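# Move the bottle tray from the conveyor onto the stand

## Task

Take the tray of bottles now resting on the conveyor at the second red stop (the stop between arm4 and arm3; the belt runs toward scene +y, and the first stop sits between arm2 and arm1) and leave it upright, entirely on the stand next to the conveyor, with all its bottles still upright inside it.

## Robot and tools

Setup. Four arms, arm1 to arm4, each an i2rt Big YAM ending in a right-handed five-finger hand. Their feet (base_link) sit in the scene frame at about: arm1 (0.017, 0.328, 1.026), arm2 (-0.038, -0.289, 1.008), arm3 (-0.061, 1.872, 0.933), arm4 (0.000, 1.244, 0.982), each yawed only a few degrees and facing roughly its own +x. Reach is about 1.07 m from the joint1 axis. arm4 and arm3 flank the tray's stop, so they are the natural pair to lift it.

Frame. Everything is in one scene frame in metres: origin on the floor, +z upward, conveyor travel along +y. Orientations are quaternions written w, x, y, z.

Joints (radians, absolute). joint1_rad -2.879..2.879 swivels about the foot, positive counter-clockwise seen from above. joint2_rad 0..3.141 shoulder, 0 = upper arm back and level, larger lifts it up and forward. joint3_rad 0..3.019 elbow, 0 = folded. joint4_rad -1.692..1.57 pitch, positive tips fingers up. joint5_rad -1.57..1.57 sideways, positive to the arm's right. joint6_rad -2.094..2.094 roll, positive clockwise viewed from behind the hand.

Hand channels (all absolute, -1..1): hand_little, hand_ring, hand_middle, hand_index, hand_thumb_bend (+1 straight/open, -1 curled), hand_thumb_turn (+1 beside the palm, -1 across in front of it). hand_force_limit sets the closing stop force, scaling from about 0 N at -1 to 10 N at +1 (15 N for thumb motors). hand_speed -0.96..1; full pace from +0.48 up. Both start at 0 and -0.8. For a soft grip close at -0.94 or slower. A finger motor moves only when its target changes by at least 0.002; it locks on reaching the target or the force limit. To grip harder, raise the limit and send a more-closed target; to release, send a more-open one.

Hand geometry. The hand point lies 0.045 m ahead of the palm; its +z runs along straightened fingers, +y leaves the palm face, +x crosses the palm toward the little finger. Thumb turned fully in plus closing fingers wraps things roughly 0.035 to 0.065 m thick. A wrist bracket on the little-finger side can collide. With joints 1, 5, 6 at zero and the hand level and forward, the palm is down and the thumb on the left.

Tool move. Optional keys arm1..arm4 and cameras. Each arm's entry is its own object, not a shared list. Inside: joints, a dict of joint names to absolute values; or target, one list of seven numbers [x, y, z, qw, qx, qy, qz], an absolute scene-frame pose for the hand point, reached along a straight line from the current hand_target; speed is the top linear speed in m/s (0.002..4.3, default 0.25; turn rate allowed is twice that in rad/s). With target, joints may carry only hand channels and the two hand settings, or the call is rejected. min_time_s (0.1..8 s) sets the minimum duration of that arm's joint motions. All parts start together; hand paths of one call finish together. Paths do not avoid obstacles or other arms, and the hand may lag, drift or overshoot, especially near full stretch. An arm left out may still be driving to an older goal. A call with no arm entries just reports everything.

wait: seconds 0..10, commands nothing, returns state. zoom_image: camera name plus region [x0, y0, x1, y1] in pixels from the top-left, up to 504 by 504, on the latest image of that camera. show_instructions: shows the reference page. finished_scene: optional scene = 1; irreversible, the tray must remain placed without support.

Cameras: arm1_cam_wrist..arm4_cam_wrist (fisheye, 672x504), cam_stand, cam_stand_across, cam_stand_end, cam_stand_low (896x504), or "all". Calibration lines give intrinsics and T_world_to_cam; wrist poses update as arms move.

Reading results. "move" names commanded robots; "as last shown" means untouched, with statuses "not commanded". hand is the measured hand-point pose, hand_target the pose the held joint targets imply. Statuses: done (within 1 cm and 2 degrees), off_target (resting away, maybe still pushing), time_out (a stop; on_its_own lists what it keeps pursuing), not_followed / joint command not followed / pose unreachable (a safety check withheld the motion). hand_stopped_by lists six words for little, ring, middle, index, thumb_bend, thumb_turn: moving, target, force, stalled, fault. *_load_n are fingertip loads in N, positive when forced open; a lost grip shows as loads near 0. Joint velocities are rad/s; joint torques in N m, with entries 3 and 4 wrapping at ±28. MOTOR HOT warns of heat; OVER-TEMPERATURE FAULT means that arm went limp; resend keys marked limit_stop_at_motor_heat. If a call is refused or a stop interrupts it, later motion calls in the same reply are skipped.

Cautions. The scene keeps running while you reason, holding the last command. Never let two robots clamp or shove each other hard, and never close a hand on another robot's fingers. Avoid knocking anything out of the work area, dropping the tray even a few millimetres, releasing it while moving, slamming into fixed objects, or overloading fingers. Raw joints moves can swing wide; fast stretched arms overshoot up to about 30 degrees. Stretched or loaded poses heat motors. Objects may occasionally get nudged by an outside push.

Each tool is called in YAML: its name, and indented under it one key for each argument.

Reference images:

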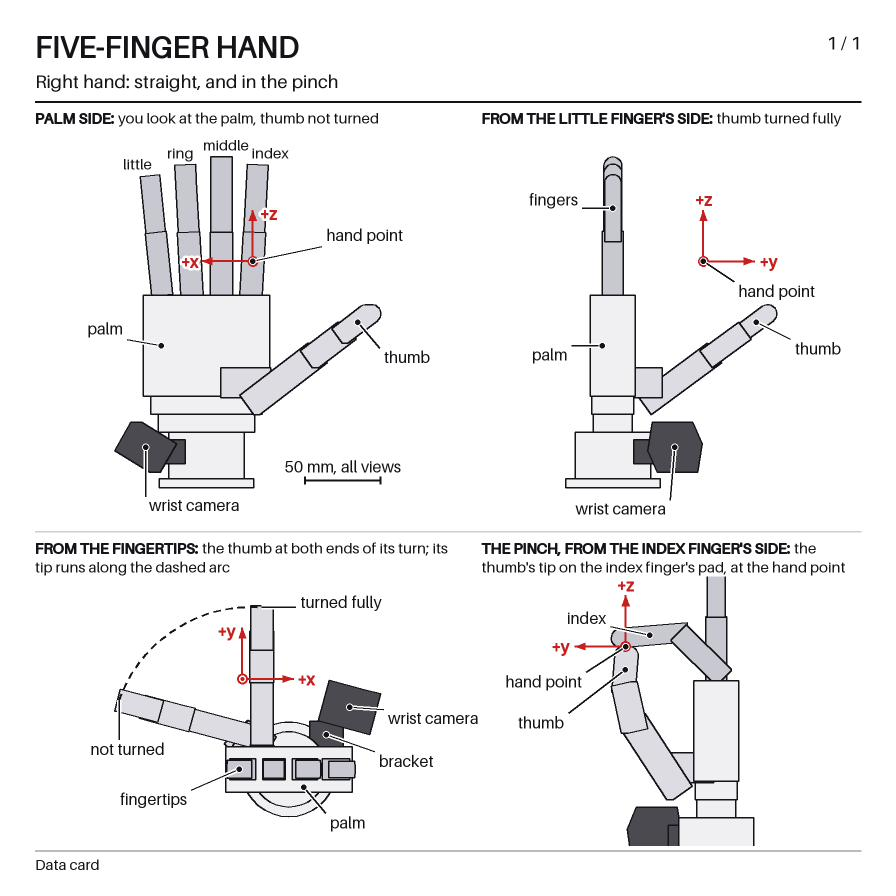

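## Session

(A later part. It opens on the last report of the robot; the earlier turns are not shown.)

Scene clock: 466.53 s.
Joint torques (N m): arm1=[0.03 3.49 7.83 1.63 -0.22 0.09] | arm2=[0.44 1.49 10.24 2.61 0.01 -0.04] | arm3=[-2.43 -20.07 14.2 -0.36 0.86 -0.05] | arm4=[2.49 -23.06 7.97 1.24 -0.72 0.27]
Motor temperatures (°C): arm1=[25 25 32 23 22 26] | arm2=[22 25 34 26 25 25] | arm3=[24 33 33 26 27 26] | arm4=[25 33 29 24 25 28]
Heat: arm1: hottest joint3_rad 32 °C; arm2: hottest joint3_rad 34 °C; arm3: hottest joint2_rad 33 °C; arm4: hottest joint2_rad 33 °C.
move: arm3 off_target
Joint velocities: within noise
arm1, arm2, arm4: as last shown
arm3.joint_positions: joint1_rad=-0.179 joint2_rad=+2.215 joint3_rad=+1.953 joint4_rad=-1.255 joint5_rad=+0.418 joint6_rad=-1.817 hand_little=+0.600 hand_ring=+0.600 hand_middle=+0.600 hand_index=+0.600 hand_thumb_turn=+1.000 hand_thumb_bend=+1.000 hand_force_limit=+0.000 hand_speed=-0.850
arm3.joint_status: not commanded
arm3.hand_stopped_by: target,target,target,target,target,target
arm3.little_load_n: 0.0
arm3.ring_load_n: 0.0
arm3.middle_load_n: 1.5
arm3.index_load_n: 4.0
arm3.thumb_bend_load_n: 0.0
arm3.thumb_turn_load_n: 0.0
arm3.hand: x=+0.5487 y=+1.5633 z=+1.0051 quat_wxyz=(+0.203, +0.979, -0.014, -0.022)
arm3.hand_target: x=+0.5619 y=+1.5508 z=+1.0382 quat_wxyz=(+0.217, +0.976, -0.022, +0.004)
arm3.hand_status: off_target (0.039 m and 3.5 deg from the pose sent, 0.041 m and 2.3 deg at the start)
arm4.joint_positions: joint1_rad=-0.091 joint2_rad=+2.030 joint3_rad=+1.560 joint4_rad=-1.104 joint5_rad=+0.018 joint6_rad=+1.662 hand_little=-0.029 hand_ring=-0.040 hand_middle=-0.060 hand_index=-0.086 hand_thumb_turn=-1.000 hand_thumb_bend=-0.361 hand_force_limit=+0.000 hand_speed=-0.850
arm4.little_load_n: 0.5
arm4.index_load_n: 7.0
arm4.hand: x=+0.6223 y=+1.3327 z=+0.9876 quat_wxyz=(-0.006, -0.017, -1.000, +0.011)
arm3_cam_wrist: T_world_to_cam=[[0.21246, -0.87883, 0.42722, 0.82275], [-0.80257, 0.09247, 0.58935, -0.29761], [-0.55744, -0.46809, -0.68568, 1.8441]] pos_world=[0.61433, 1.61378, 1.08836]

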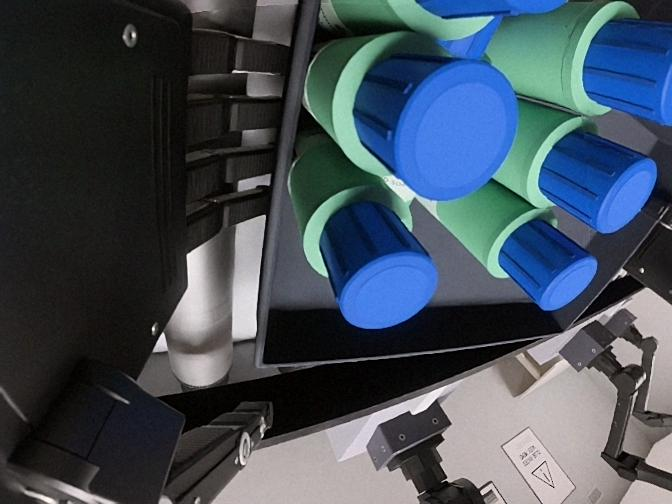

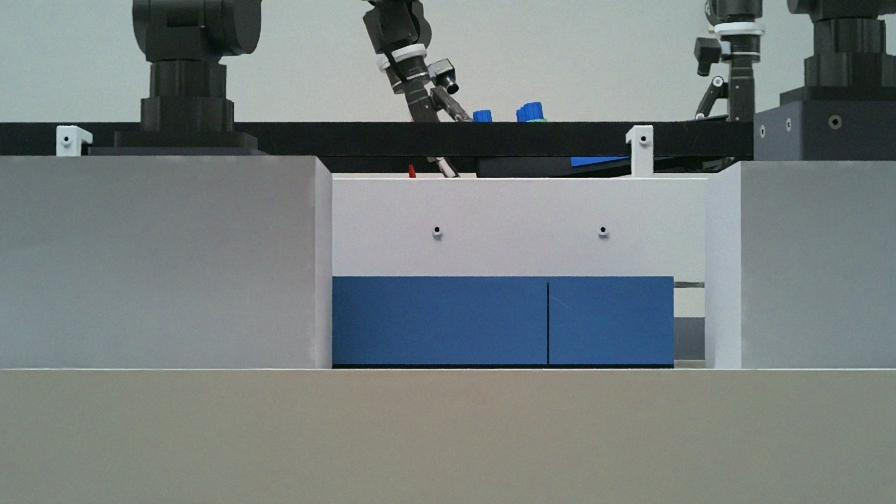

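move:
  arm3: {"target": [0.5680, 1.548, 1.046, 0.222, 0.9745, -0.027, 0.026], "speed": 0.04}
  cameras: ["arm3_cam_wrist","cam_stand_across"]

zoom_image:
  camera: "arm3_cam_wrist"
  region: [150, 0, 450, 300]

zoom_image:
  camera: "cam_stand_across"
  region: [360, 60, 740, 200]

Scene clock: 469.87 s.
Joint torques (N m): arm1=[-0.15 3.55 7.57 1.61 -0.15 0.11] | arm2=[0.62 1.49 10.25 2.56 0.02 -0.03] | arm3=[-2.61 -21.83 12.27 1.47 0.88 -0.04] | arm4=[2.55 -23.06 7.98 1.22 -0.73 0.27]
Motor temperatures (°C): arm1=[25 25 32 23 22 26] | arm2=[22 25 34 26 25 25] | arm3=[24 33 33 26 27 26] | arm4=[25 33 29 24 25 28]
Heat: arm1: hottest joint3_rad 32 °C; arm2: hottest joint3_rad 34 °C; arm3: hottest joint2_rad 33 °C; arm4: hottest joint2_rad 33 °C.
move: arm3 off_target
Joint velocities: within noise
arm1, arm2, arm4: as last shown
arm1.middle_load_n: -0.5
arm3.joint_positions: joint1_rad=-0.179 joint2_rad=+2.215 joint3_rad=+1.953 joint4_rad=-1.253 joint5_rad=+0.418 joint6_rad=-1.817 hand_little=+0.600 hand_ring=+0.600 hand_middle=+0.600 hand_index=+0.600 hand_thumb_turn=+1.000 hand_thumb_bend=+1.000 hand_force_limit=+0.000 hand_speed=-0.850
arm3.joint_status: not commanded
arm3.hand_stopped_by: target,target,target,target,target,target
arm3.little_load_n: 0.0
arm3.ring_load_n: 0.5
arm3.middle_load_n: 1.5
arm3.index_load_n: 4.0
arm3.thumb_bend_load_n: 0.0
arm3.thumb_turn_load_n: 0.0
arm3.hand: x=+0.5492 y=+1.5631 z=+1.0051 quat_wxyz=(+0.203, +0.979, -0.014, -0.021)
arm3.hand_target: x=+0.5653 y=+1.5490 z=+1.0467 quat_wxyz=(+0.222, +0.974, -0.027, +0.026)
arm3.hand_status: off_target (0.047 m and 6.0 deg from the pose sent, 0.048 m and 6.1 deg at the start)
arm4.little_load_n: 1.0
arm4.index_load_n: 6.5
arm3_cam_wrist: T_world_to_cam=[[0.21146, -0.87859, 0.4282, 0.82172], [-0.80389, 0.09284, 0.58749, -0.29517], [-0.55592, -0.46846, -0.68666, 1.84503]] pos_world=[0.61463, 1.61368, 1.08845]

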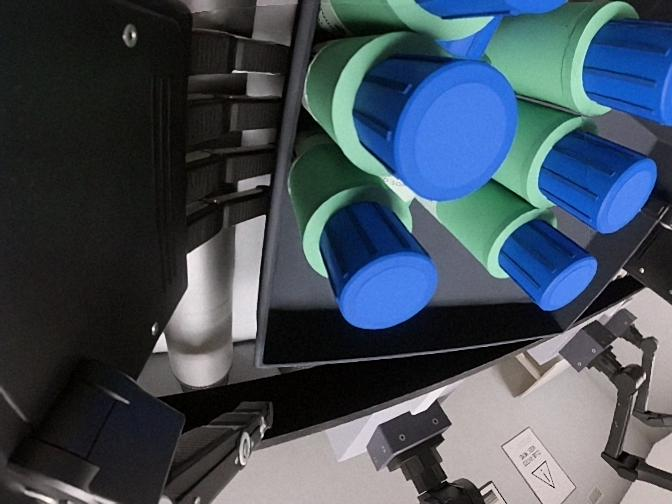

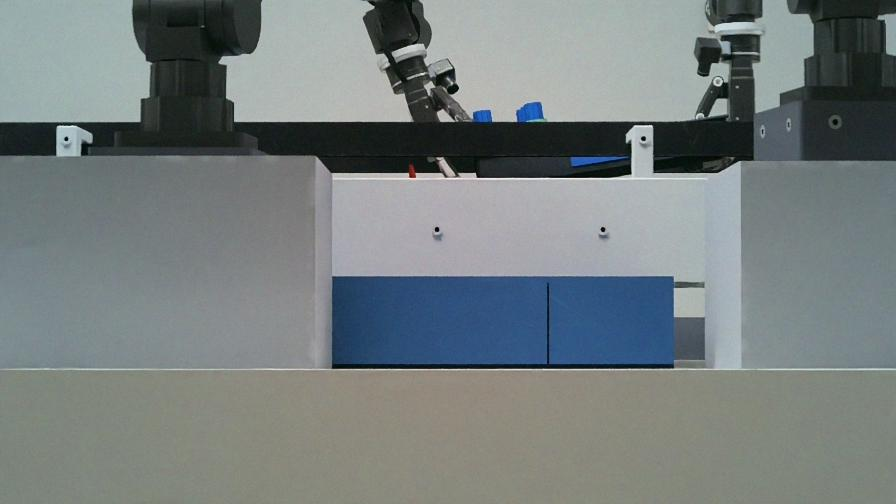

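Scaled by 1.680 from the camera's image (finer frame: 960x720).

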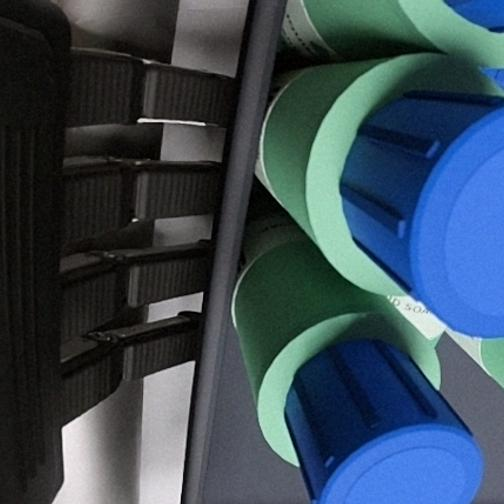

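Scaled by 1.326 from the camera's image (finer frame: 1280x720).

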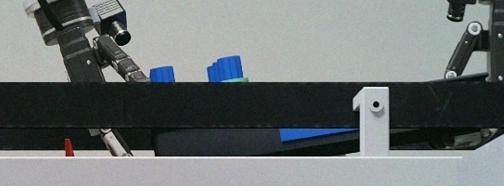

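move:
  arm3: {"target": [0.5680, 1.546, 1.066, 0.222, 0.9745, -0.027, 0.026], "speed": 0.04}
  cameras: ["arm3_cam_wrist"]

zoom_image:
  camera: "arm3_cam_wrist"
  region: [150, 0, 450, 300]

Scene clock: 471.90 s.
Joint torques (N m): arm1=[0.09 3.31 7.53 1.61 -0.15 0.06] | arm2=[0.38 1.73 10.22 2.56 -0.01 -0.07] | arm3=[-2.73 -22.83 14.68 -0.2 0.88 -0.07] | arm4=[2.37 -22.89 7.97 1.22 -0.72 0.27]
Motor temperatures (°C): arm1=[25 25 32 23 22 26] | arm2=[22 25 34 26 25 25] | arm3=[24 33 33 26 27 26] | arm4=[25 34 29 24 25 28]
Heat: arm1: hottest joint3_rad 32 °C; arm2: hottest joint3_rad 34 °C; arm3: hottest joint2_rad 33 °C; arm4: hottest joint2_rad 34 °C.
move: arm3 off_target
Joint velocities: within noise
arm1, arm2, arm4: as last shown
arm1.middle_load_n: 0.0
arm2.middle_load_n: -0.5
arm3.joint_positions: joint1_rad=-0.179 joint2_rad=+2.215 joint3_rad=+1.955 joint4_rad=-1.256 joint5_rad=+0.418 joint6_rad=-1.817 hand_little=+0.600 hand_ring=+0.600 hand_middle=+0.600 hand_index=+0.600 hand_thumb_turn=+1.000 hand_thumb_bend=+1.000 hand_force_limit=+0.000 hand_speed=-0.850
arm3.joint_status: not commanded
arm3.hand_stopped_by: target,target,target,target,target,target
arm3.little_load_n: 0.0
arm3.ring_load_n: 0.0
arm3.middle_load_n: 1.5
arm3.index_load_n: 4.5
arm3.thumb_bend_load_n: 0.0
arm3.thumb_turn_load_n: 0.0
arm3.hand: x=+0.5490 y=+1.5632 z=+1.0055 quat_wxyz=(+0.203, +0.979, -0.014, -0.021)
arm3.hand_target: x=+0.5638 y=+1.5475 z=+1.0660 quat_wxyz=(+0.223, +0.974, -0.027, +0.026)
arm3.hand_status: off_target (0.066 m and 6.1 deg from the pose sent, 0.066 m and 6.0 deg at the start)
arm4.index_load_n: 7.0
arm4.thumb_turn_load_n: 0.5
arm3_cam_wrist: T_world_to_cam=[[0.21217, -0.87874, 0.42755, 0.82208], [-0.80303, 0.09254, 0.58871, -0.29687], [-0.55689, -0.46824, -0.68602, 1.84479]] pos_world=[0.61453, 1.61368, 1.08886]

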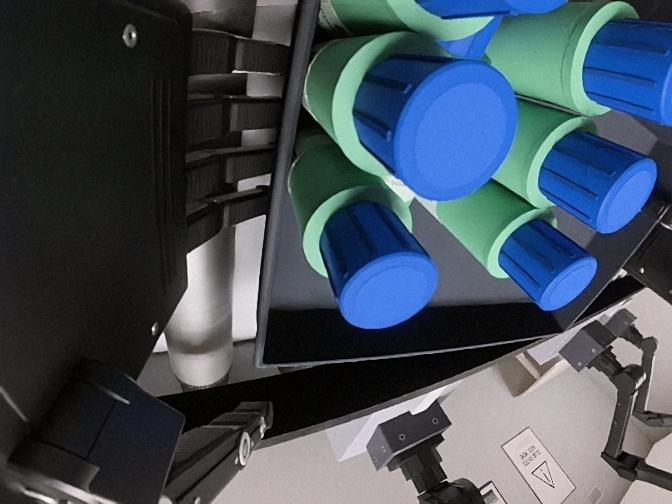

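Scaled by 1.680 from the camera's image (finer frame: 960x720).

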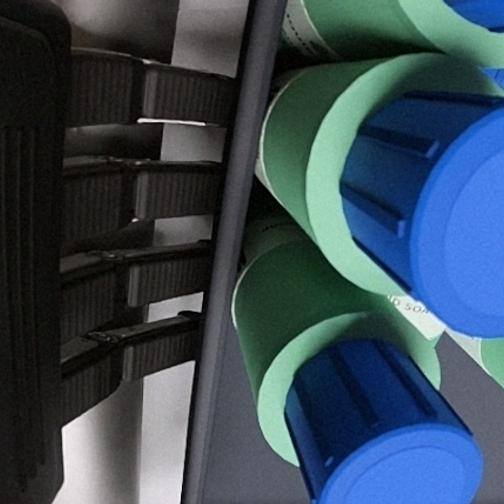

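move:
  arm3: {"joints": {"hand_force_limit": 0.3, "hand_speed": -0.85, "hand_little": 0.45, "hand_ring": 0.47, "hand_middle": 0.5, "hand_index": 0.52}}
  cameras: ["arm3_cam_wrist"]

zoom_image:
  camera: "arm3_cam_wrist"
  region: [150, 0, 450, 300]

Scene clock: 473.80 s.
Joint torques (N m): arm1=[0.26 3.49 7.66 1.61 -0.14 0.04] | arm2=[0.32 1.55 10.19 2.52 0.01 -0.05] | arm3=[-2.73 -22.89 14.67 -0.09 1.37 -0.01] | arm4=[2.43 -22.83 7.99 1.22 -0.8 0.25]
Motor temperatures (°C): arm1=[25 25 32 23 22 26] | arm2=[22 25 34 26 25 25] | arm3=[24 34 34 26 27 26] | arm4=[25 34 29 24 25 28]
Heat: arm1: hottest joint3_rad 32 °C; arm2: hottest joint3_rad 34 °C; arm3: hottest joint2_rad 34 °C; arm4: hottest joint2_rad 34 °C.
move: arm3 done
Joint velocities: within noise
arm1, arm2, arm4: as last shown
arm2.middle_load_n: 0.0
arm3.joint_positions: joint1_rad=-0.179 joint2_rad=+2.215 joint3_rad=+1.955 joint4_rad=-1.258 joint5_rad=+0.406 joint6_rad=-1.823 hand_little=+0.451 hand_ring=+0.477 hand_middle=+0.500 hand_index=+0.520 hand_thumb_turn=+1.000 hand_thumb_bend=+1.000 hand_force_limit=+0.300 hand_speed=-0.850
arm3.joint_status: all done
arm3.hand_stopped_by: target,force,target,target,target,target
arm3.little_load_n: 5.0
arm3.ring_load_n: 4.0
arm3.middle_load_n: 1.5
arm3.index_load_n: 0.5
arm3.thumb_bend_load_n: 0.0
arm3.thumb_turn_load_n: 0.0
arm3.hand: x=+0.5494 y=+1.5649 z=+1.0040 quat_wxyz=(+0.197, +0.980, -0.011, -0.021)
arm3.hand_target: x=+0.5638 y=+1.5475 z=+1.0660 quat_wxyz=(+0.223, +0.974, -0.027, +0.026)
arm3.hand_status: not commanded
arm4.joint_positions: joint1_rad=-0.091 joint2_rad=+2.030 joint3_rad=+1.560 joint4_rad=-1.104 joint5_rad=+0.019 joint6_rad=+1.663 hand_little=-0.029 hand_ring=-0.040 hand_middle=-0.060 hand_index=-0.086 hand_thumb_turn=-1.000 hand_thumb_bend=-0.361 hand_force_limit=+0.000 hand_speed=-0.850
arm4.little_load_n: 2.0
arm4.ring_load_n: 0.5
arm4.middle_load_n: 0.5
arm4.index_load_n: 3.5
arm4.thumb_bend_load_n: 1.5
arm4.thumb_turn_load_n: 0.0
arm4.hand: x=+0.6224 y=+1.3323 z=+0.9875 quat_wxyz=(-0.006, -0.018, -1.000, +0.012)
arm4.hand_target: x=+0.6360 y=+1.3576 z=+1.0324 quat_wxyz=(-0.045, -0.011, -0.999, -0.001)
arm3_cam_wrist: T_world_to_cam=[[0.21835, -0.88258, 0.4164, 0.838], [-0.80264, 0.08028, 0.59104, -0.27914], [-0.55506, -0.46327, -0.69086, 1.84078]] pos_world=[0.61472, 1.61478, 1.08776]

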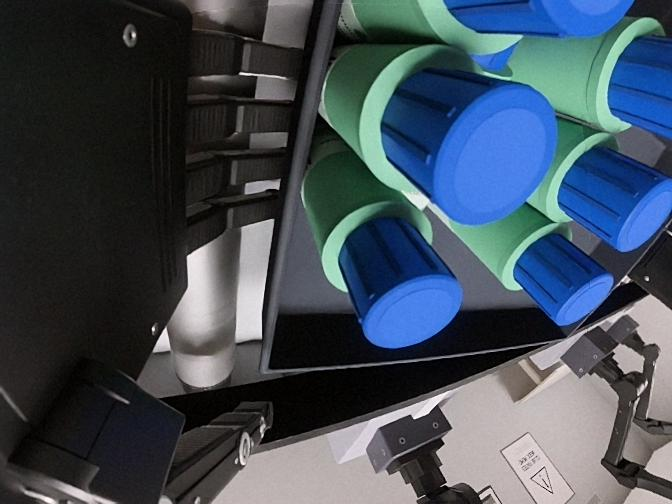

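Scaled by 1.680 from the camera's image (finer frame: 960x720).

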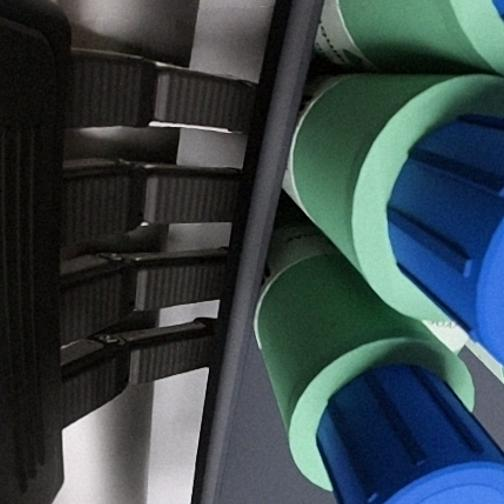

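move:
  arm3: {"target": [0.5640, 1.563, 0.999, 0.218, 0.975, -0.027, 0.012], "speed": 0.08, "joints": {"hand_little": 0.6, "hand_ring": 0.6, "hand_middle": 0.6, "hand_index": 0.6}}

move:
  arm4: {"target": [0.6379, 1.370, 1.0327, -0.045, -0.012, -0.999, 0.0], "speed": 0.03}
  cameras: ["arm3_cam_wrist"]

zoom_image:
  camera: "arm3_cam_wrist"
  region: [150, 0, 450, 300]

Scene clock: 477.50 s.
Joint torques (N m): arm1=[-0.32 3.78 7.64 1.78 -0.11 0.04] | arm2=[0.56 1.44 10.33 2.55 0.03 -0.05] | arm3=[-1.49 -18.78 8.66 2.22 0.5 0.13] | arm4=[2.37 -23.06 7.98 1.24 -0.8 0.26]
Motor temperatures (°C): arm1=[25 25 32 23 22 26] | arm2=[22 25 34 26 25 25] | arm3=[24 34 34 26 27 26] | arm4=[25 34 29 24 25 28]
Heat: arm1: hottest joint3_rad 32 °C; arm2: hottest joint3_rad 34 °C; arm3: hottest joint2_rad 34 °C; arm4: hottest joint2_rad 34 °C.
move: arm3 off_target
Joint velocities: within noise
arm1, arm2, arm4: as last shown
arm3.joint_positions: joint1_rad=-0.174 joint2_rad=+2.215 joint3_rad=+1.939 joint4_rad=-1.214 joint5_rad=+0.428 joint6_rad=-1.808 hand_little=+0.600 hand_ring=+0.600 hand_middle=+0.600 hand_index=+0.600 hand_thumb_turn=+1.000 hand_thumb_bend=+1.000 hand_force_limit=+0.300 hand_speed=-0.850
arm3.joint_status: all done
arm3.hand_stopped_by: target,target,target,target,target,target
arm3.little_load_n: 1.0
arm3.ring_load_n: 1.5
arm3.middle_load_n: 1.0
arm3.index_load_n: 0.0
arm3.thumb_bend_load_n: 0.0
arm3.thumb_turn_load_n: 0.0
arm3.hand: x=+0.5538 y=+1.5640 z=+1.0012 quat_wxyz=(+0.211, +0.977, -0.019, -0.009)
arm3.hand_target: x=+0.5637 y=+1.5632 z=+0.9991 quat_wxyz=(+0.218, +0.976, -0.027, +0.012)
arm3.hand_status: off_target (0.010 m and 2.7 deg from the pose sent, 0.015 m and 4.9 deg at the start)
arm4.joint_positions: joint1_rad=-0.090 joint2_rad=+2.030 joint3_rad=+1.560 joint4_rad=-1.104 joint5_rad=+0.019 joint6_rad=+1.664 hand_little=-0.029 hand_ring=-0.040 hand_middle=-0.060 hand_index=-0.086 hand_thumb_turn=-1.000 hand_thumb_bend=-0.361 hand_force_limit=+0.000 hand_speed=-0.850
arm4.little_load_n: 0.5
arm4.ring_load_n: 0.0
arm4.middle_load_n: 0.0
arm4.index_load_n: 6.0
arm4.thumb_bend_load_n: 2.5
arm4.hand: x=+0.6224 y=+1.3327 z=+0.9875 quat_wxyz=(-0.006, -0.018, -1.000, +0.012)
arm4.hand_target: x=+0.6359 y=+1.3578 z=+1.0324 quat_wxyz=(-0.045, -0.011, -0.999, -0.001)
pictures: none

Scene clock: 478.47 s.
Joint torques (N m): arm1=[0.44 3.49 7.75 1.59 -0.23 0.03] | arm2=[0.21 1.67 10.24 2.55 0.01 -0.02] | arm3=[-1.49 -18.84 8.69 2.21 0.5 0.13] | arm4=[3.6 -22.95 8.2 1.2 -0.94 0.36]
Motor temperatures (°C): arm1=[25 25 32 23 22 26] | arm2=[22 25 34 26 25 25] | arm3=[24 34 34 26 27 26] | arm4=[25 34 29 24 25 28]
Heat: arm1: hottest joint3_rad 32 °C; arm2: hottest joint3_rad 34 °C; arm3: hottest joint2_rad 34 °C; arm4: hottest joint2_rad 34 °C.
move: arm4 off_target
Joint velocities: within noise
arm1, arm2, arm3: as last shown
arm4.joint_positions: joint1_rad=-0.088 joint2_rad=+2.030 joint3_rad=+1.560 joint4_rad=-1.105 joint5_rad=+0.023 joint6_rad=+1.670 hand_little=-0.029 hand_ring=-0.040 hand_middle=-0.060 hand_index=-0.086 hand_thumb_turn=-1.000 hand_thumb_bend=-0.361 hand_force_limit=+0.000 hand_speed=-0.850
arm4.joint_status: not commanded
arm4.hand_stopped_by: target,target,target,force,force,target
arm4.little_load_n: 1.5
arm4.ring_load_n: 0.0
arm4.middle_load_n: 0.0
arm4.index_load_n: 5.5
arm4.thumb_bend_load_n: 2.0
arm4.thumb_turn_load_n: 0.0
arm4.hand: x=+0.6223 y=+1.3334 z=+0.9873 quat_wxyz=(-0.006, -0.020, -1.000, +0.014)
arm4.hand_target: x=+0.6353 y=+1.3695 z=+1.0324 quat_wxyz=(-0.044, -0.011, -0.999, -0.002)
arm4.hand_status: off_target (0.060 m and 4.9 deg from the pose sent, 0.061 m and 4.7 deg at the start)
arm3_cam_wrist: T_world_to_cam=[[0.19725, -0.87226, 0.4475, 0.80183], [-0.81785, 0.10528, 0.56571, -0.27921], [-0.54056, -0.47758, -0.69261, 1.85704]] pos_world=[0.61732, 1.61569, 1.08534]

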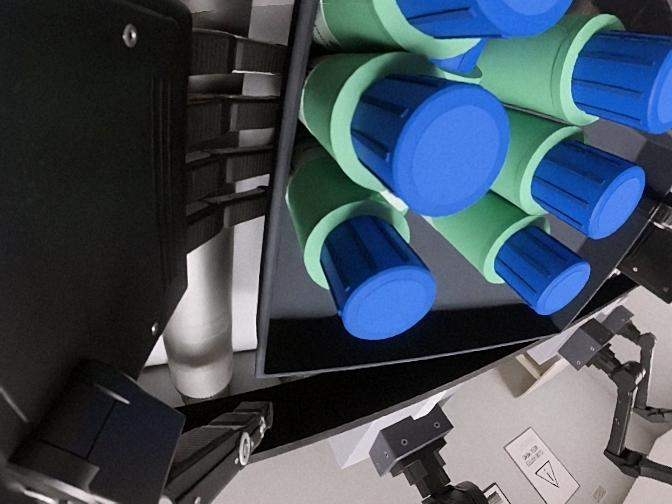

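Scaled by 1.680 from the camera's image (finer frame: 960x720).

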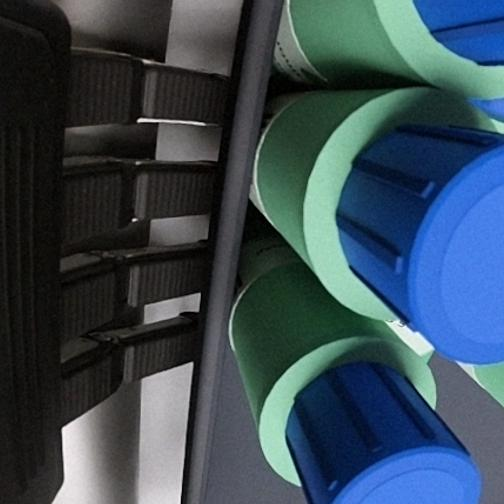

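move:
  arm3: {"target": [0.5640, 1.543, 0.991, 0.219, 0.975, -0.029, 0.012], "speed": 0.06}
  cameras: ["arm3_cam_wrist"]

zoom_image:
  camera: "arm3_cam_wrist"
  region: [150, 0, 450, 300]

Scene clock: 480.37 s.
Joint torques (N m): arm1=[0.15 3.72 7.72 1.74 -0.15 0.04] | arm2=[0.62 1.44 10.29 2.59 0 -0.05] | arm3=[-3.66 -17.55 9.48 2.91 0.47 -0.12] | arm4=[3.66 -22.89 8.17 1.26 -0.94 0.34]
Motor temperatures (°C): arm1=[25 25 32 23 22 26] | arm2=[22 25 34 26 25 25] | arm3=[24 34 34 26 27 26] | arm4=[25 34 29 24 25 28]
Heat: arm1: hottest joint3_rad 32 °C; arm2: hottest joint3_rad 34 °C; arm3: hottest joint2_rad 34 °C; arm4: hottest joint2_rad 34 °C.
move: arm3 off_target
Joint velocities: within noise
arm1.joint_positions: joint1_rad=+0.098 joint2_rad=+0.547 joint3_rad=+1.374 joint4_rad=-1.301 joint5_rad=-0.090 joint6_rad=-1.151 hand_little=+1.000 hand_ring=+1.000 hand_middle=+1.000 hand_index=+1.000 hand_thumb_turn=+1.000 hand_thumb_bend=+1.000 hand_force_limit=+0.000 hand_speed=-0.800
arm1.joint_status: not commanded
arm1.hand_stopped_by: target,target,target,target,target,target
arm1.little_load_n: 0.0
arm1.ring_load_n: -0.5
arm1.middle_load_n: 0.0
arm1.index_load_n: 0.0
arm1.thumb_bend_load_n: 0.0
arm1.thumb_turn_load_n: 0.0
arm1.hand: x=+0.2290 y=+0.3345 z=+1.5209 quat_wxyz=(-0.189, +0.849, -0.087, +0.486)
arm1.hand_target: x=+0.2278 y=+0.3343 z=+1.5297 quat_wxyz=(-0.191, +0.843, -0.086, +0.495)
arm1.hand_status: not commanded
arm2.joint_positions: joint1_rad=-0.023 joint2_rad=+0.637 joint3_rad=+1.321 joint4_rad=-1.164 joint5_rad=-0.169 joint6_rad=-1.285 hand_little=+1.000 hand_ring=+1.000 hand_middle=+1.000 hand_index=+1.000 hand_thumb_turn=+1.000 hand_thumb_bend=+1.000 hand_force_limit=+0.000 hand_speed=-0.800
arm2.joint_status: not commanded
arm2.hand_stopped_by: target,target,target,target,target,target
arm2.little_load_n: 0.0
arm2.ring_load_n: 0.0
arm2.middle_load_n: 0.0
arm2.index_load_n: 0.0
arm2.thumb_bend_load_n: 0.0
arm2.thumb_turn_load_n: 0.5
arm2.hand: x=+0.2284 y=-0.3437 z=+1.4937 quat_wxyz=(-0.109, +0.840, -0.138, +0.514)
arm2.hand_target: x=+0.2275 y=-0.3436 z=+1.5044 quat_wxyz=(-0.110, +0.834, -0.136, +0.524)
arm2.hand_status: not commanded
arm3.joint_positions: joint1_rad=-0.175 joint2_rad=+2.215 joint3_rad=+1.939 joint4_rad=-1.209 joint5_rad=+0.429 joint6_rad=-1.808 hand_little=+0.600 hand_ring=+0.600 hand_middle=+0.600 hand_index=+0.600 hand_thumb_turn=+1.000 hand_thumb_bend=+1.000 hand_force_limit=+0.300 hand_speed=-0.850
arm3.joint_status: not commanded
arm3.hand_stopped_by: target,target,target,target,target,target
arm3.little_load_n: 1.0
arm3.ring_load_n: 2.0
arm3.middle_load_n: 1.0
arm3.index_load_n: 0.0
arm3.thumb_bend_load_n: -0.5
arm3.thumb_turn_load_n: 0.0
arm3.hand: x=+0.5548 y=+1.5632 z=+1.0013 quat_wxyz=(+0.212, +0.977, -0.020, -0.006)
arm3.hand_target: x=+0.5626 y=+1.5434 z=+0.9916 quat_wxyz=(+0.219, +0.975, -0.029, +0.011)
arm3.hand_status: off_target (0.024 m and 2.5 deg from the pose sent, 0.025 m and 2.8 deg at the start)
arm4: as last shown
arm4.joint_positions: joint1_rad=-0.088 joint2_rad=+2.030 joint3_rad=+1.560 joint4_rad=-1.107 joint5_rad=+0.024 joint6_rad=+1.673 hand_little=-0.029 hand_ring=-0.040 hand_middle=-0.060 hand_index=-0.086 hand_thumb_turn=-1.000 hand_thumb_bend=-0.361 hand_force_limit=+0.000 hand_speed=-0.850
arm4.index_load_n: 4.5
arm4.hand: x=+0.6221 y=+1.3331 z=+0.9872 quat_wxyz=(-0.005, -0.021, -1.000, +0.015)
arm4.hand_target: x=+0.6354 y=+1.3694 z=+1.0324 quat_wxyz=(-0.045, -0.011, -0.999, -0.002)
arm3_cam_wrist: T_world_to_cam=[[0.19412, -0.87158, 0.45018, 0.79878], [-0.8208, 0.107, 0.56111, -0.27483], [-0.53722, -0.47843, -0.69462, 1.85875]] pos_world=[0.61792, 1.61489, 1.08574]

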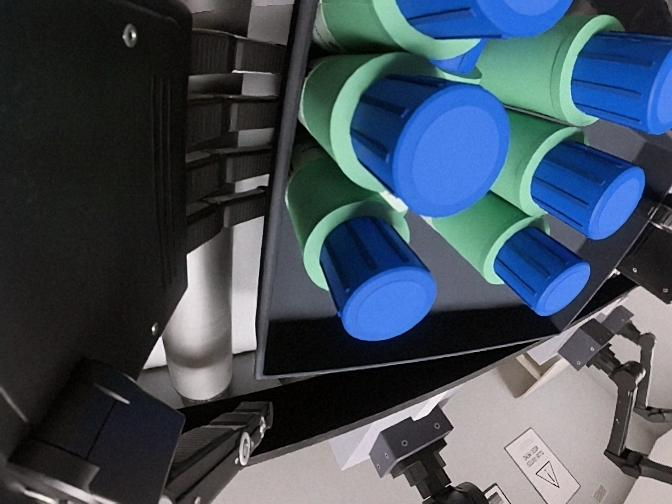

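Scaled by 1.680 from the camera's image (finer frame: 960x720).

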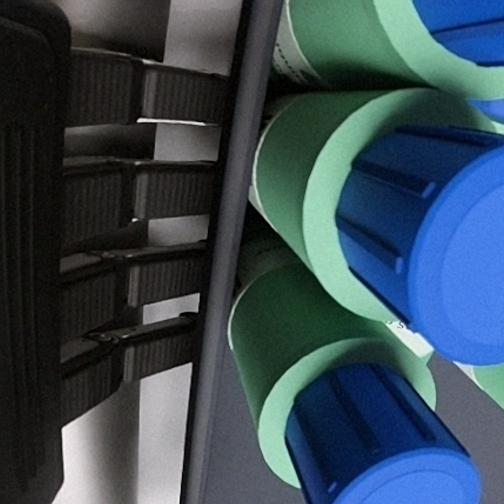

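move:
  arm3: {"target": [0.5640, 1.552, 1.06, 0.219, 0.975, -0.029, 0.022], "speed": 0.06}

move:
  arm3: {"target": [0.5640, 1.552, 1.085, 0.219, 0.975, -0.029, 0.026], "speed": 0.04}
  cameras: ["arm3_cam_wrist","cam_stand_across"]

zoom_image:
  camera: "arm3_cam_wrist"
  region: [150, 0, 450, 300]

zoom_image:
  camera: "cam_stand_across"
  region: [360, 60, 740, 200]

Scene clock: 494.60 s.
Joint torques (N m): arm1=[0.03 3.02 7.6 1.5 -0.19 0.06] | arm2=[0.21 1.44 10.19 2.62 0.01 -0.04] | arm3=[-2.61 -22.83 13.76 -0.98 0.81 -0.01] | arm4=[3.55 -22.89 8.16 1.25 -0.95 0.33]
Motor temperatures (°C): arm1=[25 25 32 23 22 26] | arm2=[22 25 34 26 25 25] | arm3=[24 34 34 26 27 26] | arm4=[25 34 29 24 25 28]
Heat: arm1: hottest joint3_rad 32 °C; arm2: hottest joint3_rad 34 °C; arm3: hottest joint2_rad 34 °C; arm4: hottest joint2_rad 34 °C.
move: arm3 off_target
Joint velocities: within noise
arm1, arm2, arm4: as last shown
arm1.ring_load_n: 0.0
arm2.thumb_bend_load_n: -0.5
arm2.thumb_turn_load_n: 0.0
arm3.joint_positions: joint1_rad=-0.175 joint2_rad=+2.214 joint3_rad=+1.949 joint4_rad=-1.234 joint5_rad=+0.417 joint6_rad=-1.810 hand_little=+0.600 hand_ring=+0.600 hand_middle=+0.600 hand_index=+0.600 hand_thumb_turn=+1.000 hand_thumb_bend=+1.000 hand_force_limit=+0.300 hand_speed=-0.850
arm3.joint_status: not commanded
arm3.hand_stopped_by: target,target,target,target,target,target
arm3.little_load_n: 1.5
arm3.ring_load_n: 2.5
arm3.middle_load_n: 2.0
arm3.index_load_n: 2.0
arm3.thumb_bend_load_n: 0.0
arm3.thumb_turn_load_n: 0.0
arm3.hand: x=+0.5530 y=+1.5651 z=+1.0041 quat_wxyz=(+0.204, +0.979, -0.017, -0.012)
arm3.hand_target: x=+0.5613 y=+1.5528 z=+1.0592 quat_wxyz=(+0.219, +0.975, -0.029, +0.022)
arm3.hand_status: off_target (0.059 m and 4.5 deg from the pose sent, 0.060 m and 3.5 deg at the start)
arm4.joint_positions: joint1_rad=-0.087 joint2_rad=+2.030 joint3_rad=+1.560 joint4_rad=-1.107 joint5_rad=+0.024 joint6_rad=+1.673 hand_little=-0.029 hand_ring=-0.040 hand_middle=-0.060 hand_index=-0.086 hand_thumb_turn=-1.000 hand_thumb_bend=-0.361 hand_force_limit=+0.000 hand_speed=-0.850
arm4.little_load_n: 2.0
arm4.index_load_n: 5.0
arm4.hand: x=+0.6220 y=+1.3338 z=+0.9872 quat_wxyz=(-0.005, -0.020, -1.000, +0.015)
pictures: none

Scene clock: 495.77 s.
Joint torques (N m): arm1=[0.03 3.6 7.73 1.58 -0.19 0.09] | arm2=[0.26 1.79 10.17 2.52 0.02 -0.04] | arm3=[-2.61 -24.35 14.68 -0.88 1.06 -0.02] | arm4=[2.96 -22.89 8.16 1.44 -0.95 0.34]
Motor temperatures (°C): arm1=[25 25 32 23 22 26] | arm2=[22 25 34 26 25 25] | arm3=[24 34 34 26 27 26] | arm4=[25 34 29 24 25 28]
Heat: arm1: hottest joint3_rad 32 °C; arm2: hottest joint3_rad 34 °C; arm3: hottest joint2_rad 34 °C; arm4: hottest joint2_rad 34 °C.
move: arm3 off_target
Joint velocities: within noise
arm1, arm2, arm4: as last shown
arm2.thumb_bend_load_n: 0.0
arm3.joint_positions: joint1_rad=-0.175 joint2_rad=+2.214 joint3_rad=+1.965 joint4_rad=-1.279 joint5_rad=+0.409 joint6_rad=-1.811 hand_little=+0.600 hand_ring=+0.600 hand_middle=+0.600 hand_index=+0.601 hand_thumb_turn=+1.000 hand_thumb_bend=+1.000 hand_force_limit=+0.300 hand_speed=-0.850
arm3.joint_status: not commanded
arm3.hand_stopped_by: target,target,target,target,target,target
arm3.little_load_n: 0.5
arm3.ring_load_n: 1.0
arm3.middle_load_n: 3.0
arm3.index_load_n: 4.0
arm3.thumb_bend_load_n: 0.0
arm3.thumb_turn_load_n: 0.0
arm3.hand: x=+0.5486 y=+1.5675 z=+1.0089 quat_wxyz=(+0.197, +0.980, -0.014, -0.024)
arm3.hand_target: x=+0.5593 y=+1.5535 z=+1.0837 quat_wxyz=(+0.219, +0.975, -0.029, +0.026)
arm3.hand_status: off_target (0.079 m and 6.6 deg from the pose sent, 0.083 m and 4.9 deg at the start)
arm4.joint_positions: joint1_rad=-0.080 joint2_rad=+2.030 joint3_rad=+1.560 joint4_rad=-1.111 joint5_rad=+0.024 joint6_rad=+1.673 hand_little=-0.029 hand_ring=-0.040 hand_middle=-0.060 hand_index=-0.086 hand_thumb_turn=-1.000 hand_thumb_bend=-0.361 hand_force_limit=+0.000 hand_speed=-0.850
arm4.index_load_n: 4.0
arm4.thumb_bend_load_n: 1.5
arm4.hand: x=+0.6202 y=+1.3380 z=+0.9870 quat_wxyz=(-0.003, -0.017, -1.000, +0.015)
arm4.hand_target: x=+0.6354 y=+1.3695 z=+1.0325 quat_wxyz=(-0.045, -0.011, -0.999, -0.002)
arm3_cam_wrist: T_world_to_cam=[[0.21395, -0.88383, 0.41601, 0.8432], [-0.79943, 0.08632, 0.59453, -0.29767], [-0.56137, -0.45977, -0.68809, 1.84013]] pos_world=[0.61463, 1.61698, 1.09236]

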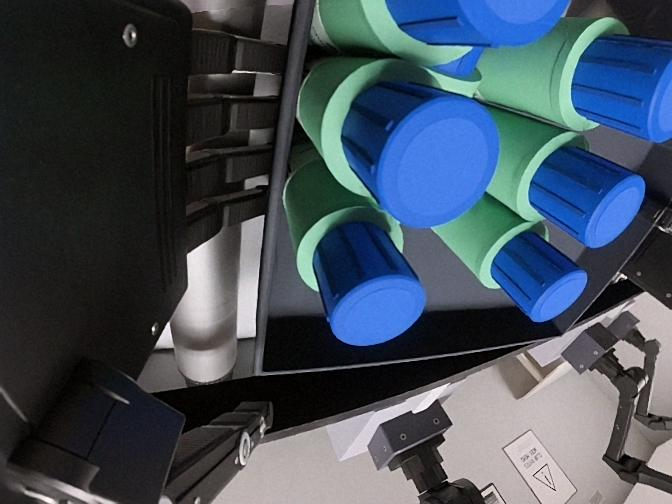

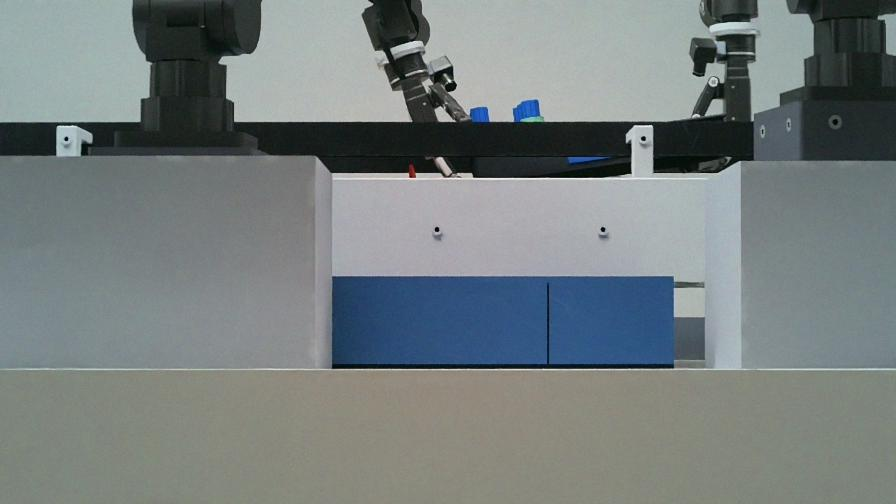

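Scaled by 1.680 from the camera's image (finer frame: 960x720).

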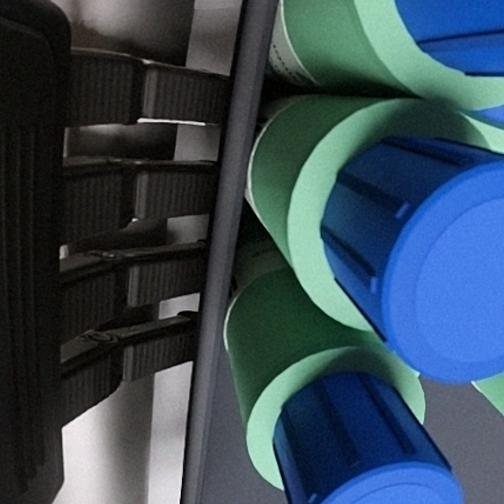

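Scaled by 1.326 from the camera's image (finer frame: 1280x720).

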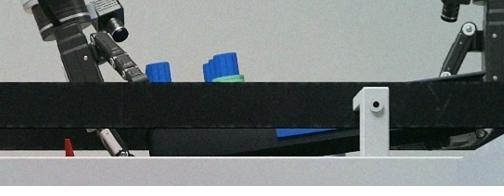

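move:
  arm3: {"target": [0.5640, 1.552, 1.102, 0.219, 0.975, -0.029, 0.028], "speed": 0.04, "joints": {"hand_little": 0.54, "hand_ring": 0.555, "hand_middle": 0.585}}
  cameras: ["arm3_cam_wrist","cam_stand_across"]

zoom_image:
  camera: "arm3_cam_wrist"
  region: [150, 0, 450, 300]

zoom_image:
  camera: "cam_stand_across"
  region: [360, 60, 740, 200]

Scene clock: 497.90 s.
Joint torques (N m): arm1=[0.32 3.9 7.76 1.61 -0.17 0.11] | arm2=[0.38 1.49 10.21 2.65 0 -0.04] | arm3=[-2.61 -25.23 15.51 -0.59 1.44 0.08] | arm4=[2.67 -22.77 8.17 1.44 -0.95 0.34]
Motor temperatures (°C): arm1=[25 25 32 23 22 26] | arm2=[22 25 34 26 25 25] | arm3=[24 34 34 26 27 26] | arm4=[25 34 29 24 25 28]
Heat: arm1: hottest joint3_rad 32 °C; arm2: hottest joint3_rad 34 °C; arm3: hottest joint2_rad 34 °C; arm4: hottest joint2_rad 34 °C.
move: arm3 off_target
Joint velocities: within noise
arm1, arm2, arm4: as last shown
arm3.joint_positions: joint1_rad=-0.175 joint2_rad=+2.211 joint3_rad=+1.976 joint4_rad=-1.318 joint5_rad=+0.398 joint6_rad=-1.819 hand_little=+0.541 hand_ring=+0.561 hand_middle=+0.586 hand_index=+0.600 hand_thumb_turn=+1.000 hand_thumb_bend=+1.000 hand_force_limit=+0.300 hand_speed=-0.850
arm3.joint_status: all done
arm3.hand_stopped_by: target,force,target,target,target,target
arm3.little_load_n: 4.5
arm3.ring_load_n: 4.5
arm3.middle_load_n: 0.5
arm3.index_load_n: 0.5
arm3.thumb_bend_load_n: 0.0
arm3.thumb_turn_load_n: 0.0
arm3.hand: x=+0.5441 y=+1.5702 z=+1.0136 quat_wxyz=(+0.189, +0.981, -0.007, -0.036)
arm3.hand_target: x=+0.5572 y=+1.5542 z=+1.1006 quat_wxyz=(+0.219, +0.975, -0.030, +0.028)
arm3.hand_status: off_target (0.092 m and 8.6 deg from the pose sent, 0.095 m and 6.8 deg at the start)
arm4.joint_positions: joint1_rad=-0.075 joint2_rad=+2.030 joint3_rad=+1.560 joint4_rad=-1.111 joint5_rad=+0.024 joint6_rad=+1.673 hand_little=-0.029 hand_ring=-0.040 hand_middle=-0.060 hand_index=-0.086 hand_thumb_turn=-1.000 hand_thumb_bend=-0.360 hand_force_limit=+0.000 hand_speed=-0.850
arm4.little_load_n: 3.5
arm4.index_load_n: 1.0
arm4.thumb_bend_load_n: 5.5
arm4.hand: x=+0.6197 y=+1.3409 z=+0.9870 quat_wxyz=(-0.003, -0.015, -1.000, +0.015)
arm4.hand_target: x=+0.6354 y=+1.3693 z=+1.0325 quat_wxyz=(-0.045, -0.011, -0.999, -0.002)
arm3_cam_wrist: T_world_to_cam=[[0.2316, -0.88916, 0.39465, 0.86503], [-0.78442, 0.06924, 0.61635, -0.3077], [-0.57536, -0.45232, -0.68145, 1.83127]] pos_world=[0.61193, 1.61877, 1.09618]

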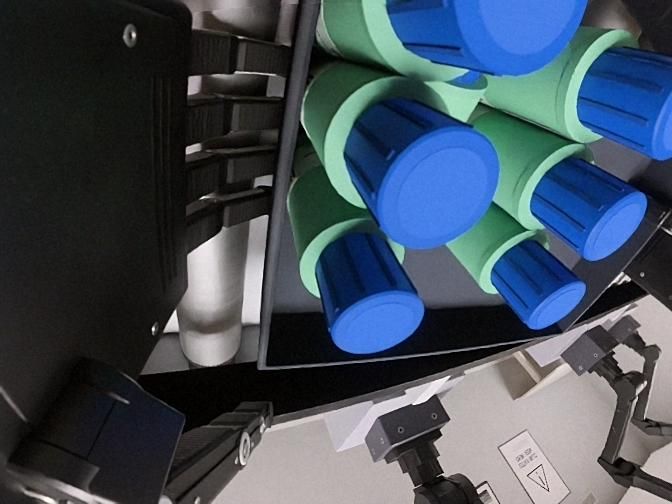

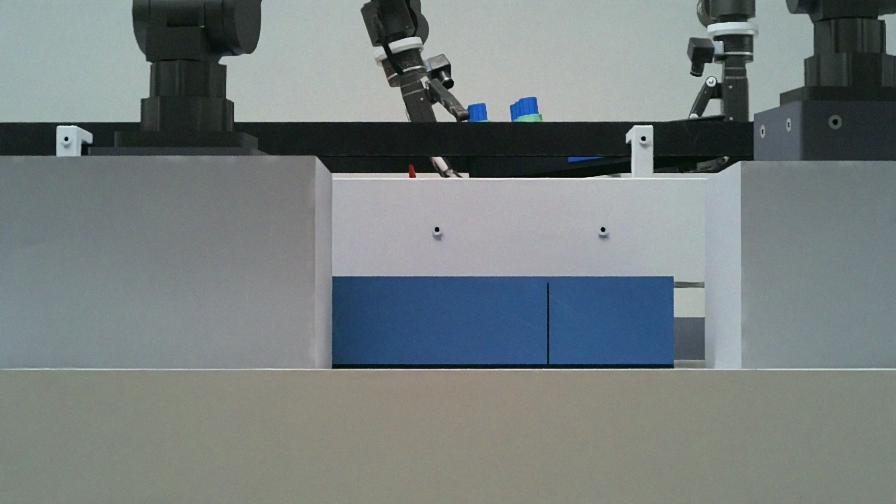

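Scaled by 1.680 from the camera's image (finer frame: 960x720).

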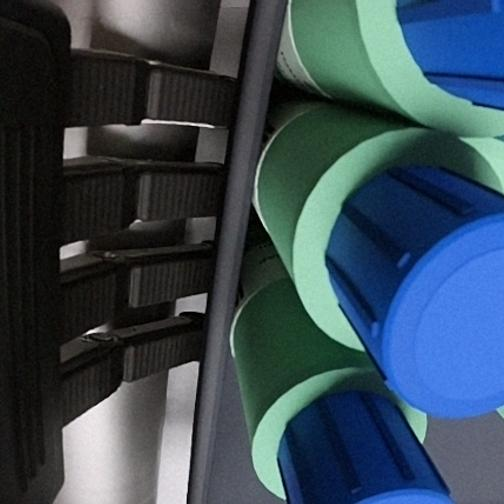

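Scaled by 1.326 from the camera's image (finer frame: 1280x720).

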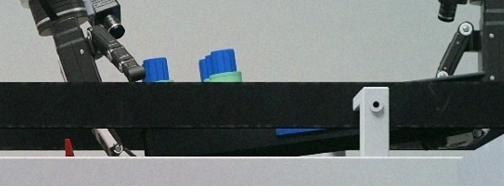

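move:
  arm3: {"target": [0.5680, 1.552, 1.112, 0.238, 0.9685, -0.032, 0.062], "speed": 0.06}
  cameras: ["arm3_cam_wrist","cam_stand_across"]

zoom_image:
  camera: "arm3_cam_wrist"
  region: [150, 0, 450, 300]

zoom_image:
  camera: "cam_stand_across"
  region: [360, 60, 740, 200]

Scene clock: 500.93 s.
Joint torques (N m): arm1=[-0.32 3.6 7.76 1.58 -0.17 0.06] | arm2=[0.38 1.67 10.24 2.59 0 -0.05] | arm3=[-2.9 -26.34 11.7 1.28 1.96 0.03] | arm4=[2.43 -22.89 8.17 1.43 -0.85 0.34]
Motor temperatures (°C): arm1=[25 25 32 23 22 26] | arm2=[22 25 34 26 25 25] | arm3=[24 35 34 26 28 26] | arm4=[25 34 30 24 25 28]
Heat: arm1: hottest joint3_rad 32 °C; arm2: hottest joint3_rad 34 °C; arm3: hottest joint2_rad 35 °C; arm4: hottest joint2_rad 34 °C.
move: arm3 off_target
Joint velocities: within noise
arm1, arm2, arm4: as last shown
arm1.little_load_n: -0.5
arm2.ring_load_n: 0.5
arm3.joint_positions: joint1_rad=-0.164 joint2_rad=+2.187 joint3_rad=+1.964 joint4_rad=-1.267 joint5_rad=+0.408 joint6_rad=-1.819 hand_little=+0.541 hand_ring=+0.561 hand_middle=+0.586 hand_index=+0.600 hand_thumb_turn=+1.000 hand_thumb_bend=+1.000 hand_force_limit=+0.300 hand_speed=-0.850
arm3.joint_status: not commanded
arm3.hand_stopped_by: target,force,target,target,target,target
arm3.little_load_n: 5.5
arm3.ring_load_n: 6.0
arm3.middle_load_n: 1.5
arm3.index_load_n: 1.5
arm3.thumb_bend_load_n: -0.5
arm3.thumb_turn_load_n: 0.0
arm3.hand: x=+0.5557 y=+1.5728 z=+1.0259 quat_wxyz=(+0.201, +0.979, -0.009, -0.006)
arm3.hand_target: x=+0.5625 y=+1.5540 z=+1.1105 quat_wxyz=(+0.238, +0.969, -0.034, +0.061)
arm3.hand_status: off_target (0.089 m and 9.4 deg from the pose sent, 0.103 m and 13.0 deg at the start)
arm4.joint_positions: joint1_rad=-0.073 joint2_rad=+2.030 joint3_rad=+1.560 joint4_rad=-1.111 joint5_rad=+0.021 joint6_rad=+1.673 hand_little=-0.029 hand_ring=-0.040 hand_middle=-0.060 hand_index=-0.087 hand_thumb_turn=-1.000 hand_thumb_bend=-0.361 hand_force_limit=+0.000 hand_speed=-0.850
arm4.little_load_n: 2.5
arm4.index_load_n: 0.0
arm4.thumb_bend_load_n: 0.0
arm4.hand: x=+0.6194 y=+1.3430 z=+0.9871 quat_wxyz=(-0.003, -0.013, -1.000, +0.014)
arm3_cam_wrist: T_world_to_cam=[[0.21536, -0.87637, 0.43081, 0.8115], [-0.82019, 0.07711, 0.56686, -0.24822], [-0.53, -0.47543, -0.70218, 1.87992]] pos_world=[0.61801, 1.62408, 1.11115]

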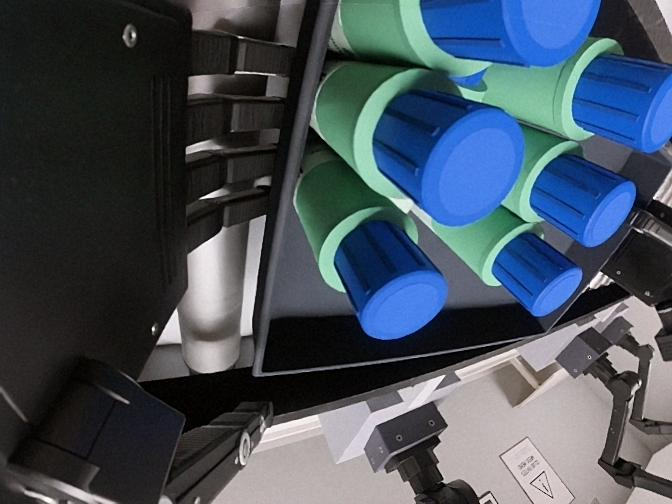

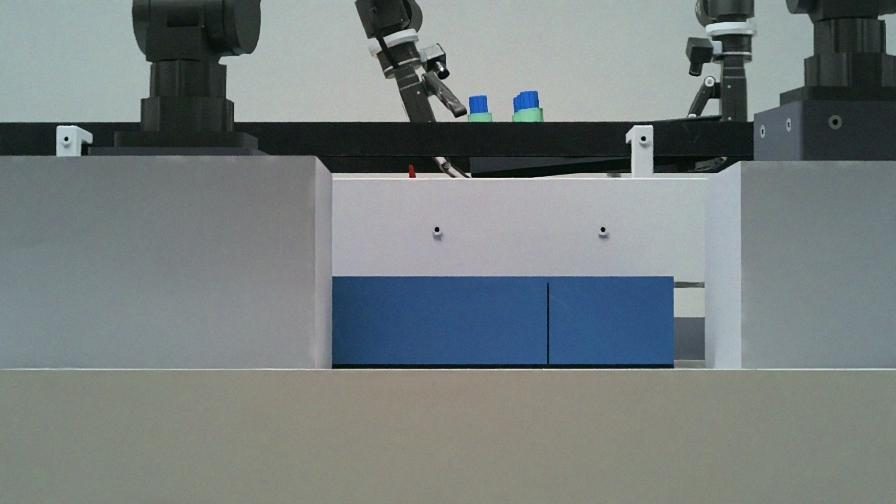

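Scaled by 1.680 from the camera's image (finer frame: 960x720).

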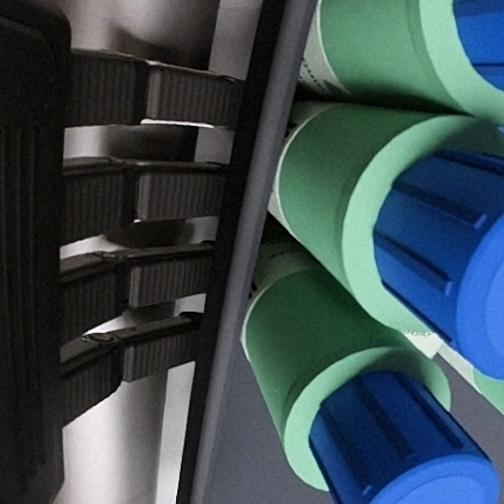

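Scaled by 1.326 from the camera's image (finer frame: 1280x720).

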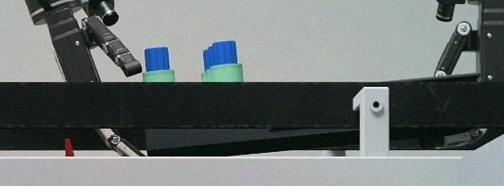

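move:
  arm4: {"joints": {"hand_thumb_bend": -0.45, "hand_force_limit": -0.2}}
  cameras: ["arm4_cam_wrist"]

zoom_image:
  camera: "arm4_cam_wrist"
  region: [150, 0, 450, 300]

Scene clock: 502.70 s.
Joint torques (N m): arm1=[0.03 4.07 7.61 1.58 -0.19 0.1] | arm2=[0.38 1.85 10.24 2.65 0.02 -0.05] | arm3=[-2.96 -26.34 11.7 1.07 1.93 0.02] | arm4=[2.43 -22.77 8.14 1.46 -0.86 0.33]
Motor temperatures (°C): arm1=[25 25 32 23 22 26] | arm2=[22 25 34 26 25 25] | arm3=[24 35 34 26 28 26] | arm4=[25 34 30 24 25 28]
Heat: arm1: hottest joint3_rad 32 °C; arm2: hottest joint3_rad 34 °C; arm3: hottest joint2_rad 35 °C; arm4: hottest joint2_rad 34 °C.
move: arm4 off_target
Joint velocities: within noise
arm1, arm2, arm3: as last shown
arm1.little_load_n: 0.0
arm1.index_load_n: -0.5
arm2.ring_load_n: 0.0
arm3.joint_positions: joint1_rad=-0.164 joint2_rad=+2.187 joint3_rad=+1.964 joint4_rad=-1.262 joint5_rad=+0.409 joint6_rad=-1.819 hand_little=+0.541 hand_ring=+0.561 hand_middle=+0.586 hand_index=+0.600 hand_thumb_turn=+1.000 hand_thumb_bend=+1.000 hand_force_limit=+0.300 hand_speed=-0.850
arm3.thumb_bend_load_n: 0.0
arm3.hand: x=+0.5569 y=+1.5726 z=+1.0261 quat_wxyz=(+0.202, +0.979, -0.009, -0.004)
arm4.joint_positions: joint1_rad=-0.073 joint2_rad=+2.030 joint3_rad=+1.560 joint4_rad=-1.111 joint5_rad=+0.021 joint6_rad=+1.673 hand_little=-0.029 hand_ring=-0.040 hand_middle=-0.060 hand_index=-0.087 hand_thumb_turn=-1.000 hand_thumb_bend=-0.429 hand_force_limit=-0.200 hand_speed=-0.850
arm4.joint_status: hand_thumb_bend off_target (ended at -0.429, target -0.450); the others done
arm4.hand_stopped_by: target,target,target,force,force,target
arm4.little_load_n: 3.5
arm4.ring_load_n: 0.0
arm4.middle_load_n: 0.0
arm4.index_load_n: 0.5
arm4.thumb_bend_load_n: 5.0
arm4.thumb_turn_load_n: 0.0
arm4.hand: x=+0.6194 y=+1.3430 z=+0.9871 quat_wxyz=(-0.003, -0.013, -1.000, +0.014)
arm4.hand_target: x=+0.6354 y=+1.3693 z=+1.0325 quat_wxyz=(-0.045, -0.011, -0.999, -0.002)
arm4.hand_status: not commanded
arm4_cam_wrist: T_world_to_cam=[[-0.20143, 0.97918, 0.02492, -1.2202], [0.8277, 0.15656, 0.5389, -1.258], [0.52378, 0.12918, -0.842, 0.44659]] pos_world=[0.56154, 1.33406, 1.08436]

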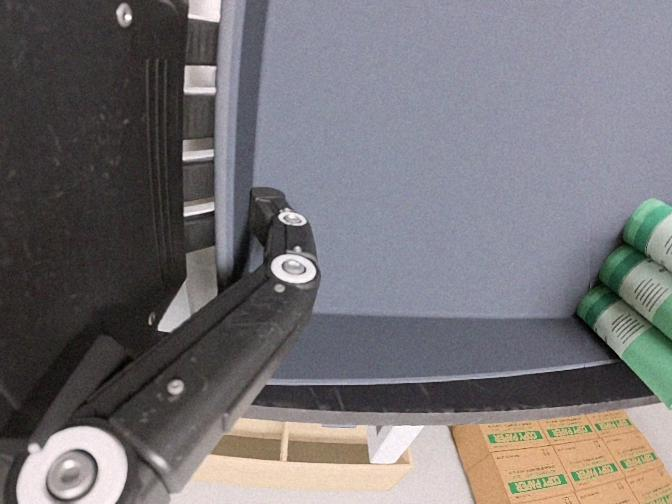

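Scaled by 1.680 from the camera's image (finer frame: 960x720).

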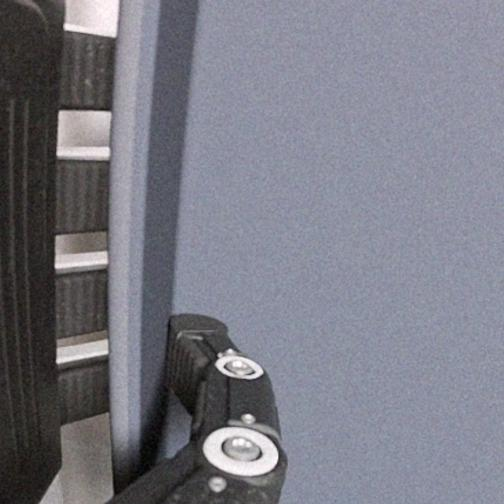

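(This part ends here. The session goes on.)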